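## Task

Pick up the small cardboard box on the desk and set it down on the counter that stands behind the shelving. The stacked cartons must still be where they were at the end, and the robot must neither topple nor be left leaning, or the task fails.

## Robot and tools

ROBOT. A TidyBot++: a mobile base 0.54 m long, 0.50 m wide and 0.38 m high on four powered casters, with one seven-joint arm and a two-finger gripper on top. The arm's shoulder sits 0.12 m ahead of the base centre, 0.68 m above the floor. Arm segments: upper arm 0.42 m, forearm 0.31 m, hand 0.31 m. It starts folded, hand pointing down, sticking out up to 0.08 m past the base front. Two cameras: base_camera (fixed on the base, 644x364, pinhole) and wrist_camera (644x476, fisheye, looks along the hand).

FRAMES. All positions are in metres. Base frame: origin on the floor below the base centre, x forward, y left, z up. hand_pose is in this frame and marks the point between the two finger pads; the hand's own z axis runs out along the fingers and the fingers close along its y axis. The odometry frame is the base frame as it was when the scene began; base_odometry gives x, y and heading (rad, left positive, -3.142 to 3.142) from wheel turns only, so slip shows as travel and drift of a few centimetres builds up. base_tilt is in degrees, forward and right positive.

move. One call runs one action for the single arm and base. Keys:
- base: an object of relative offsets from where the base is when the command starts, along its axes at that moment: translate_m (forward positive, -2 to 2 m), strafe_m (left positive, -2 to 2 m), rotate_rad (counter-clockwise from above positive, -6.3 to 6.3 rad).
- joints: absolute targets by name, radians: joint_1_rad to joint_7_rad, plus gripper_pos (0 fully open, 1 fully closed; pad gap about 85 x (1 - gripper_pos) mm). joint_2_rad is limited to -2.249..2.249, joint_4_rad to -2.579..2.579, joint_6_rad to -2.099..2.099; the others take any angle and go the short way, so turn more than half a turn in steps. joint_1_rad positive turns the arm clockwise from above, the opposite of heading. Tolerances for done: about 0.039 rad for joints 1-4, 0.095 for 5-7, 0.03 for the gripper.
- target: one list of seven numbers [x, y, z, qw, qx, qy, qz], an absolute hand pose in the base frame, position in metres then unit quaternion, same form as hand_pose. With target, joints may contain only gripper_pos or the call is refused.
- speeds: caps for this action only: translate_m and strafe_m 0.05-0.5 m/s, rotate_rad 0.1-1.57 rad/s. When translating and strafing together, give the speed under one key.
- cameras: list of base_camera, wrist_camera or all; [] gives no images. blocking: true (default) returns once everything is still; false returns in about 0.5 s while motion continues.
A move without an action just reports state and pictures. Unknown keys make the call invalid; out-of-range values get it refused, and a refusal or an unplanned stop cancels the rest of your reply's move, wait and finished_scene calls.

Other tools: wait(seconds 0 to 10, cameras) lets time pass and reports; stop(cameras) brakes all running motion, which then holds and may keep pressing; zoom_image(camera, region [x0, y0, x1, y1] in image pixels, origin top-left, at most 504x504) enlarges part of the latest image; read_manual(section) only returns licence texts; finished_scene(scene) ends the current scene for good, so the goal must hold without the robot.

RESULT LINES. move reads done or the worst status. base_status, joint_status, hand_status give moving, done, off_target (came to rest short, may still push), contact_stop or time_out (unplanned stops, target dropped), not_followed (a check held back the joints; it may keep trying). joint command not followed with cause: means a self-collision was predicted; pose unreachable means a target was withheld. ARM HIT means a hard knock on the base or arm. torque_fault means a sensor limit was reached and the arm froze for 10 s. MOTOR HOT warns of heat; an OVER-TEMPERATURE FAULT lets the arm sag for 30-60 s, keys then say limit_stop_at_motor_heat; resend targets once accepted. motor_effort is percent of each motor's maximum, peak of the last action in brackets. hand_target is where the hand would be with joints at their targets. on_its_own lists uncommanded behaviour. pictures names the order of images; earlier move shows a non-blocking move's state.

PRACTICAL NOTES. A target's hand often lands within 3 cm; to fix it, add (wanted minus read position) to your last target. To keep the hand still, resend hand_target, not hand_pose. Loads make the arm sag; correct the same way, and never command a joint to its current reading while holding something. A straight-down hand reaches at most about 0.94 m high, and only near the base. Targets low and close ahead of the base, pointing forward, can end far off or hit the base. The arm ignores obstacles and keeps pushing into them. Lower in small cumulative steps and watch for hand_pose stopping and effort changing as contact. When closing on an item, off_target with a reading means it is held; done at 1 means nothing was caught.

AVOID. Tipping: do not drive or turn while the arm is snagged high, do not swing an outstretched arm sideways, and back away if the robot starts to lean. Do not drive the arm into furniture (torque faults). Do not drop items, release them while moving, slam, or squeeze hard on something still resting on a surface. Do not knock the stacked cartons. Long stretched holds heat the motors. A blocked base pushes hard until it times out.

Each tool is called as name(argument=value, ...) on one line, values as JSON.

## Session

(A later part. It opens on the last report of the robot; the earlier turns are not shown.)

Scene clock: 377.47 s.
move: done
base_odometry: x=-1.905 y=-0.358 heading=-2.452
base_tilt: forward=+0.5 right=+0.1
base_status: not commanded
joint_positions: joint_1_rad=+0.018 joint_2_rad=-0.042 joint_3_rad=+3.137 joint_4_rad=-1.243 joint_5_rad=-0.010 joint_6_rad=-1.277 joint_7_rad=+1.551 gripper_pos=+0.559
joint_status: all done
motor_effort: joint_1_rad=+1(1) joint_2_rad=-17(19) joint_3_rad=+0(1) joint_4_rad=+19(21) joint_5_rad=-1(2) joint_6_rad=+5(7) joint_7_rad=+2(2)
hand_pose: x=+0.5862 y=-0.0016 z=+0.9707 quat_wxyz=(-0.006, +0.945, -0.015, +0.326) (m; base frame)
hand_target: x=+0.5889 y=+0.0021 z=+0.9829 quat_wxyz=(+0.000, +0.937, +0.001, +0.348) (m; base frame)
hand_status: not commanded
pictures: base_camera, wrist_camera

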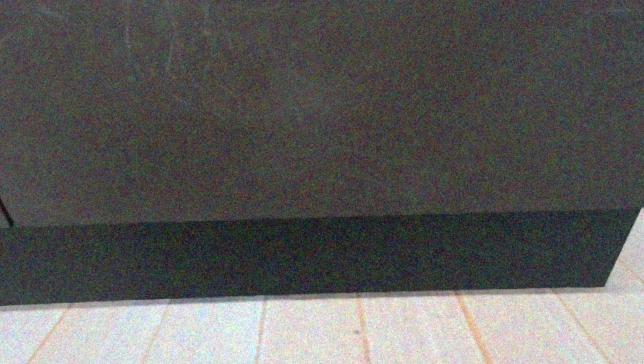

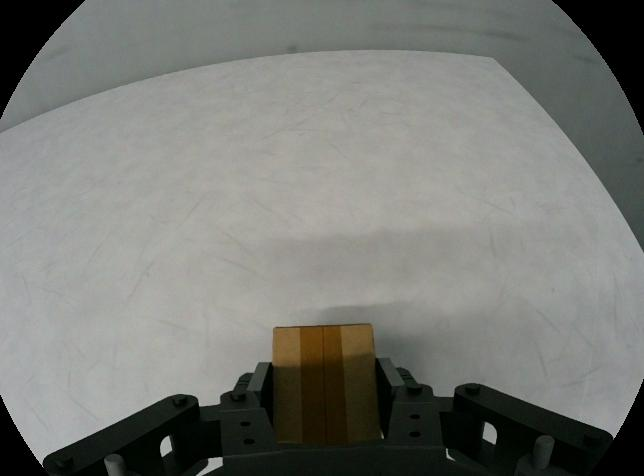

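move(joints={"joint_2_rad":-0.07,"joint_4_rad":-1.31,"joint_6_rad":-1.20})

Scene clock: 390.07 s.
move: done
base_odometry: x=-1.905 y=-0.358 heading=-2.452
base_tilt: forward=+0.4 right=+0.1
base_status: not commanded
joint_positions: joint_1_rad=+0.018 joint_2_rad=-0.042 joint_3_rad=+3.137 joint_4_rad=-1.304 joint_5_rad=-0.010 joint_6_rad=-1.234 joint_7_rad=+1.551 gripper_pos=+0.559
joint_status: all done
motor_effort: joint_1_rad=+1(1) joint_2_rad=-17(19) joint_3_rad=-1(2) joint_4_rad=+19(20) joint_5_rad=-1(1) joint_6_rad=+5(6) joint_7_rad=+1(2)
hand_pose: x=+0.5881 y=-0.0017 z=+0.9494 quat_wxyz=(-0.006, +0.948, -0.016, +0.318) (m; base frame)
hand_target: x=+0.5878 y=+0.0021 z=+0.9659 quat_wxyz=(+0.000, +0.939, +0.001, +0.344) (m; base frame)
hand_status: not commanded
pictures: base_camera, wrist_camera

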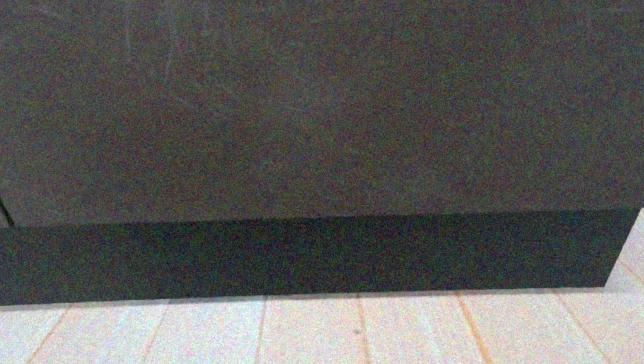

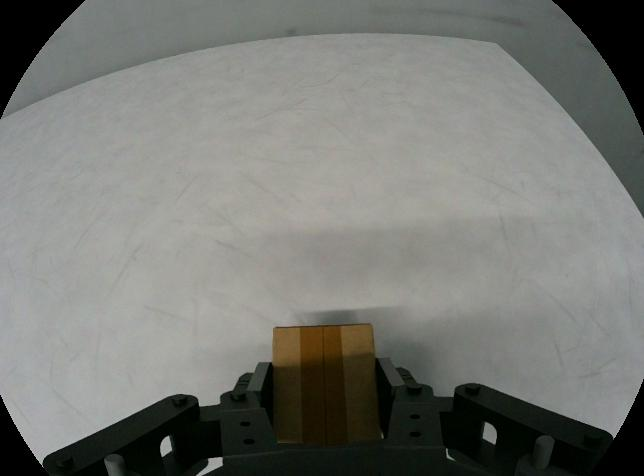

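move(joints={"joint_2_rad":-0.078,"joint_4_rad":-1.36,"joint_6_rad":-1.16})

Scene clock: 396.00 s.
move: done
base_odometry: x=-1.905 y=-0.358 heading=-2.452
base_tilt: forward=+0.4 right=+0.1
base_status: not commanded
joint_positions: joint_1_rad=+0.018 joint_2_rad=-0.048 joint_3_rad=+3.137 joint_4_rad=-1.345 joint_5_rad=-0.010 joint_6_rad=-1.189 joint_7_rad=+1.551 gripper_pos=+0.559
joint_status: all done
motor_effort: joint_1_rad=+1(1) joint_2_rad=-17(18) joint_3_rad=+0(1) joint_4_rad=+20(20) joint_5_rad=+0(2) joint_6_rad=+5(6) joint_7_rad=+1(2)
hand_pose: x=+0.5911 y=-0.0018 z=+0.9404 quat_wxyz=(-0.006, +0.947, -0.016, +0.322) (m; base frame)
hand_target: x=+0.5880 y=+0.0021 z=+0.9526 quat_wxyz=(+0.000, +0.939, +0.001, +0.343) (m; base frame)
hand_status: not commanded
pictures: base_camera, wrist_camera

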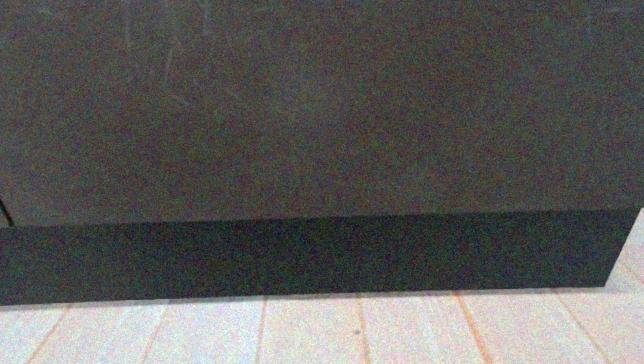

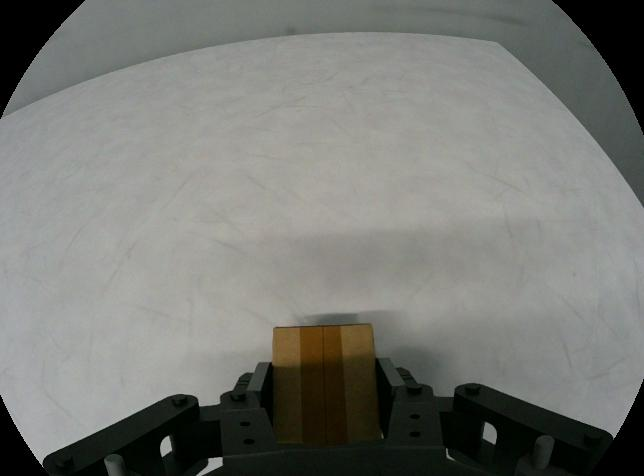

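move(joints={"joint_2_rad":-0.085,"joint_4_rad":-1.395,"joint_6_rad":-1.11})

zoom_image(camera="wrist_camera", region=[200, 270, 440, 450])

Scene clock: 403.93 s.
move: done
base_odometry: x=-1.905 y=-0.358 heading=-2.452
base_tilt: forward=+0.5 right=+0.1
base_status: not commanded
joint_positions: joint_1_rad=+0.018 joint_2_rad=-0.060 joint_3_rad=+3.137 joint_4_rad=-1.375 joint_5_rad=-0.010 joint_6_rad=-1.136 joint_7_rad=+1.551 gripper_pos=+0.559
joint_status: all done
motor_effort: joint_1_rad=+1(1) joint_2_rad=-15(17) joint_3_rad=+0(1) joint_4_rad=+18(19) joint_5_rad=-1(2) joint_6_rad=+5(5) joint_7_rad=+2(2)
hand_pose: x=+0.5960 y=-0.0019 z=+0.9412 quat_wxyz=(-0.006, +0.941, -0.016, +0.338) (m; base frame)
hand_target: x=+0.5926 y=+0.0021 z=+0.9484 quat_wxyz=(+0.000, +0.936, +0.001, +0.353) (m; base frame)
hand_status: not commanded
pictures: base_camera, wrist_camera

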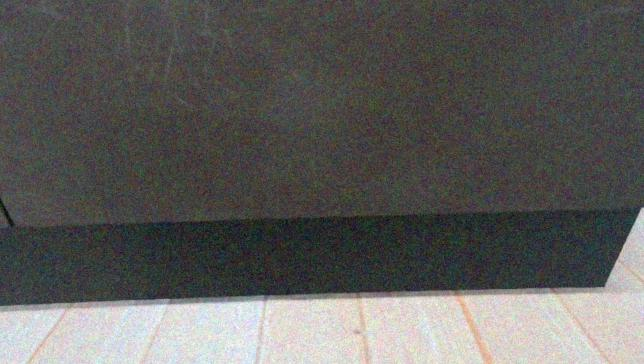

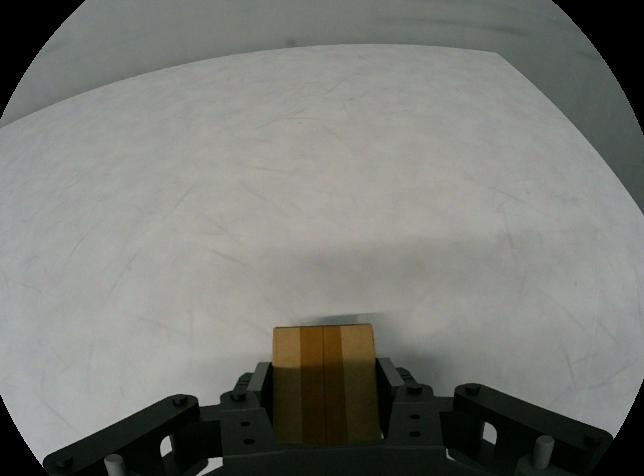

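Scaled by 2.100.

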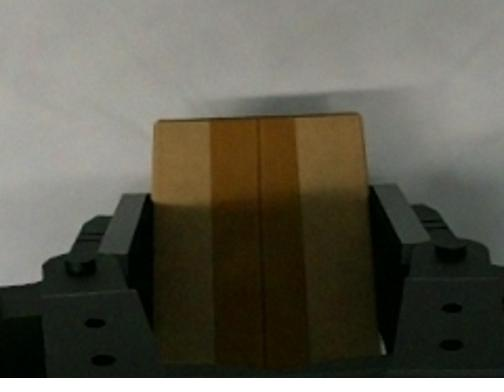

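move(joints={"joint_2_rad":-0.085,"joint_4_rad":-1.395,"joint_6_rad":-1.17}, cameras=["wrist_camera"])

zoom_image(camera="wrist_camera", region=[200, 270, 440, 450])

Scene clock: 412.53 s.
move: done
base_odometry: x=-1.905 y=-0.358 heading=-2.452
base_tilt: forward=+0.5 right=+0.1
base_status: not commanded
joint_positions: joint_1_rad=+0.018 joint_2_rad=-0.068 joint_3_rad=+3.137 joint_4_rad=-1.377 joint_5_rad=-0.010 joint_6_rad=-1.153 joint_7_rad=+1.551 gripper_pos=+0.559
joint_status: all done
motor_effort: joint_1_rad=+1(1) joint_2_rad=-14(16) joint_3_rad=-1(2) joint_4_rad=+16(19) joint_5_rad=-1(2) joint_6_rad=+3(6) joint_7_rad=+1(2)
hand_pose: x=+0.5896 y=-0.0018 z=+0.9407 quat_wxyz=(-0.006, +0.943, -0.016, +0.333) (m; base frame)
hand_target: x=+0.5783 y=+0.0021 z=+0.9365 quat_wxyz=(+0.000, +0.946, +0.001, +0.325) (m; base frame)
hand_status: not commanded
pictures: wrist_camera

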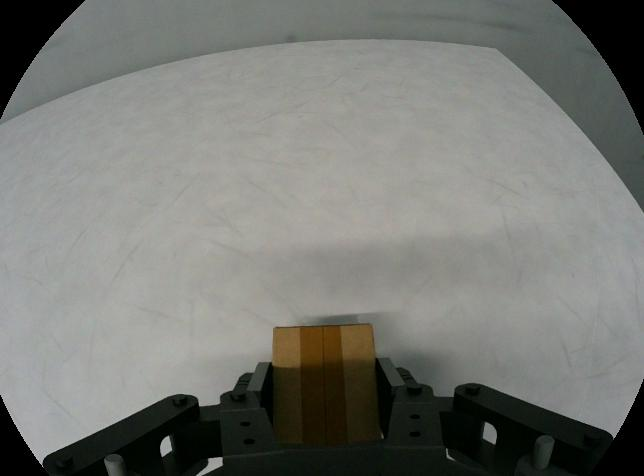

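Scaled by 2.100.

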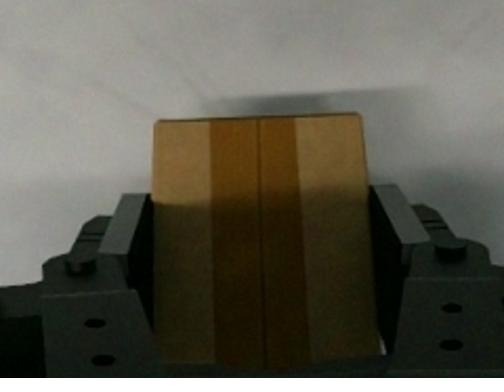

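move(joints={"gripper_pos":0.5}, cameras=[])

move(joints={"gripper_pos":0.0}, cameras=["wrist_camera"])

Scene clock: 421.23 s.
move: done
base_odometry: x=-1.905 y=-0.358 heading=-2.452
base_tilt: forward=+0.5 right=+0.1
base_status: not commanded
joint_positions: joint_1_rad=+0.018 joint_2_rad=-0.068 joint_3_rad=+3.137 joint_4_rad=-1.387 joint_5_rad=-0.010 joint_6_rad=-1.153 joint_7_rad=+1.551 gripper_pos=+0.500
joint_status: all done
motor_effort: joint_1_rad=+1(1) joint_2_rad=-17(17) joint_3_rad=+0(2) joint_4_rad=+19(20) joint_5_rad=-1(2) joint_6_rad=+5(6) joint_7_rad=+0(2)
hand_pose: x=+0.5880 y=-0.0018 z=+0.9362 quat_wxyz=(-0.006, +0.944, -0.016, +0.329) (m; base frame)
hand_target: x=+0.5783 y=+0.0021 z=+0.9365 quat_wxyz=(+0.000, +0.946, +0.001, +0.325) (m; base frame)
hand_status: not commanded
pictures: none
No camera images: "cameras" was empty.

Scene clock: 422.07 s.
move: done
base_odometry: x=-1.905 y=-0.358 heading=-2.452
base_tilt: forward=+0.5 right=+0.1
base_status: not commanded
joint_positions: joint_1_rad=+0.018 joint_2_rad=-0.068 joint_3_rad=+3.137 joint_4_rad=-1.387 joint_5_rad=-0.010 joint_6_rad=-1.153 joint_7_rad=+1.551 gripper_pos=+0.000
joint_status: all done
motor_effort: joint_1_rad=+1(1) joint_2_rad=-16(17) joint_3_rad=+0(2) joint_4_rad=+19(20) joint_5_rad=-1(2) joint_6_rad=+5(6) joint_7_rad=+1(2)
hand_pose: x=+0.5880 y=-0.0018 z=+0.9362 quat_wxyz=(-0.006, +0.944, -0.016, +0.329) (m; base frame)
hand_target: x=+0.5783 y=+0.0021 z=+0.9365 quat_wxyz=(+0.000, +0.946, +0.001, +0.325) (m; base frame)
hand_status: not commanded
pictures: wrist_camera

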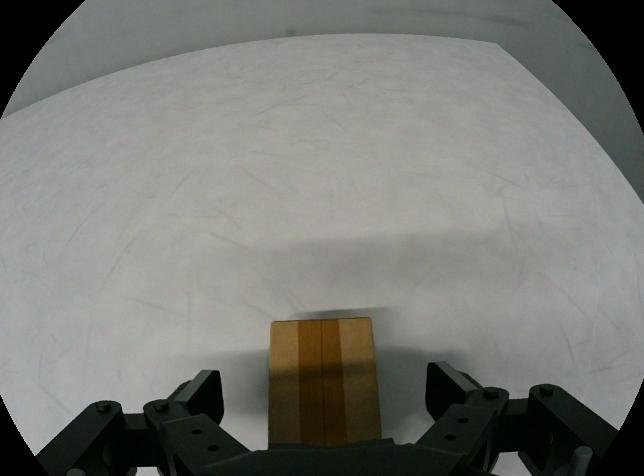

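Lift the hand and back off.

move(joints={"joint_2_rad":-0.06,"joint_4_rad":-0.85,"joint_6_rad":-1.65}, cameras=[])

move(base={"translate_m":-0.25})

Scene clock: 430.23 s.
move: done
base_odometry: x=-1.905 y=-0.358 heading=-2.452
base_tilt: forward=+0.5 right=+0.1
base_status: not commanded
joint_positions: joint_1_rad=+0.018 joint_2_rad=-0.068 joint_3_rad=+3.137 joint_4_rad=-0.875 joint_5_rad=-0.010 joint_6_rad=-1.608 joint_7_rad=+1.551 gripper_pos=+0.000
joint_status: all done
motor_effort: joint_1_rad=+1(1) joint_2_rad=-14(18) joint_3_rad=+0(1) joint_4_rad=+15(21) joint_5_rad=+0(2) joint_6_rad=+5(6) joint_7_rad=+1(2)
hand_pose: x=+0.5240 y=-0.0006 z=+1.0865 quat_wxyz=(-0.006, +0.935, -0.013, +0.355) (m; base frame)
hand_target: x=+0.5180 y=+0.0020 z=+1.0853 quat_wxyz=(+0.000, +0.939, +0.001, +0.344) (m; base frame)
hand_status: not commanded
pictures: none
No camera images: "cameras" was empty.

Scene clock: 431.93 s.
move: done
base_odometry: x=-1.712 y=-0.199 heading=-2.452
base_tilt: forward=+0.5 right=+0.1
base_status: done
joint_positions: joint_1_rad=+0.017 joint_2_rad=-0.064 joint_3_rad=+3.137 joint_4_rad=-0.871 joint_5_rad=-0.010 joint_6_rad=-1.616 joint_7_rad=+1.551 gripper_pos=+0.000
joint_status: not commanded
motor_effort: joint_1_rad=+1(2) joint_2_rad=-14(18) joint_3_rad=+0(2) joint_4_rad=+15(17) joint_5_rad=-2(2) joint_6_rad=+6(6) joint_7_rad=+0(2)
hand_pose: x=+0.5241 y=-0.0003 z=+1.0850 quat_wxyz=(-0.006, +0.936, -0.013, +0.352) (m; base frame)
hand_target: x=+0.5180 y=+0.0020 z=+1.0853 quat_wxyz=(+0.000, +0.939, +0.001, +0.344) (m; base frame)
hand_status: not commanded
pictures: base_camera, wrist_camera

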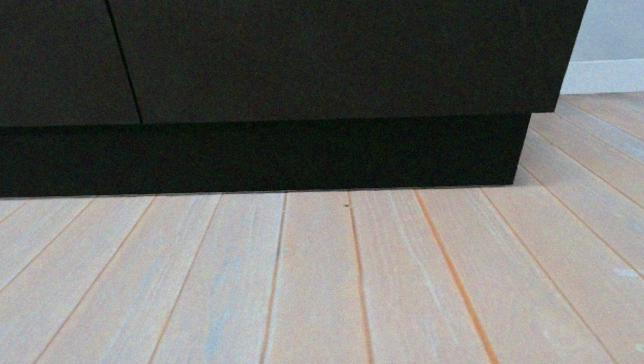

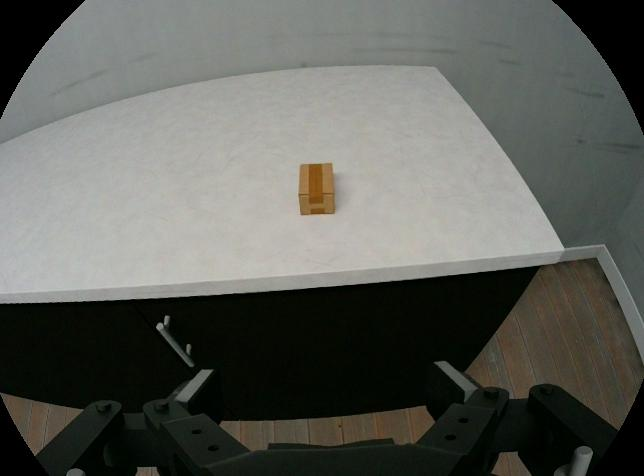

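finished_scene(scene=2)

The scene is finished: the task was done.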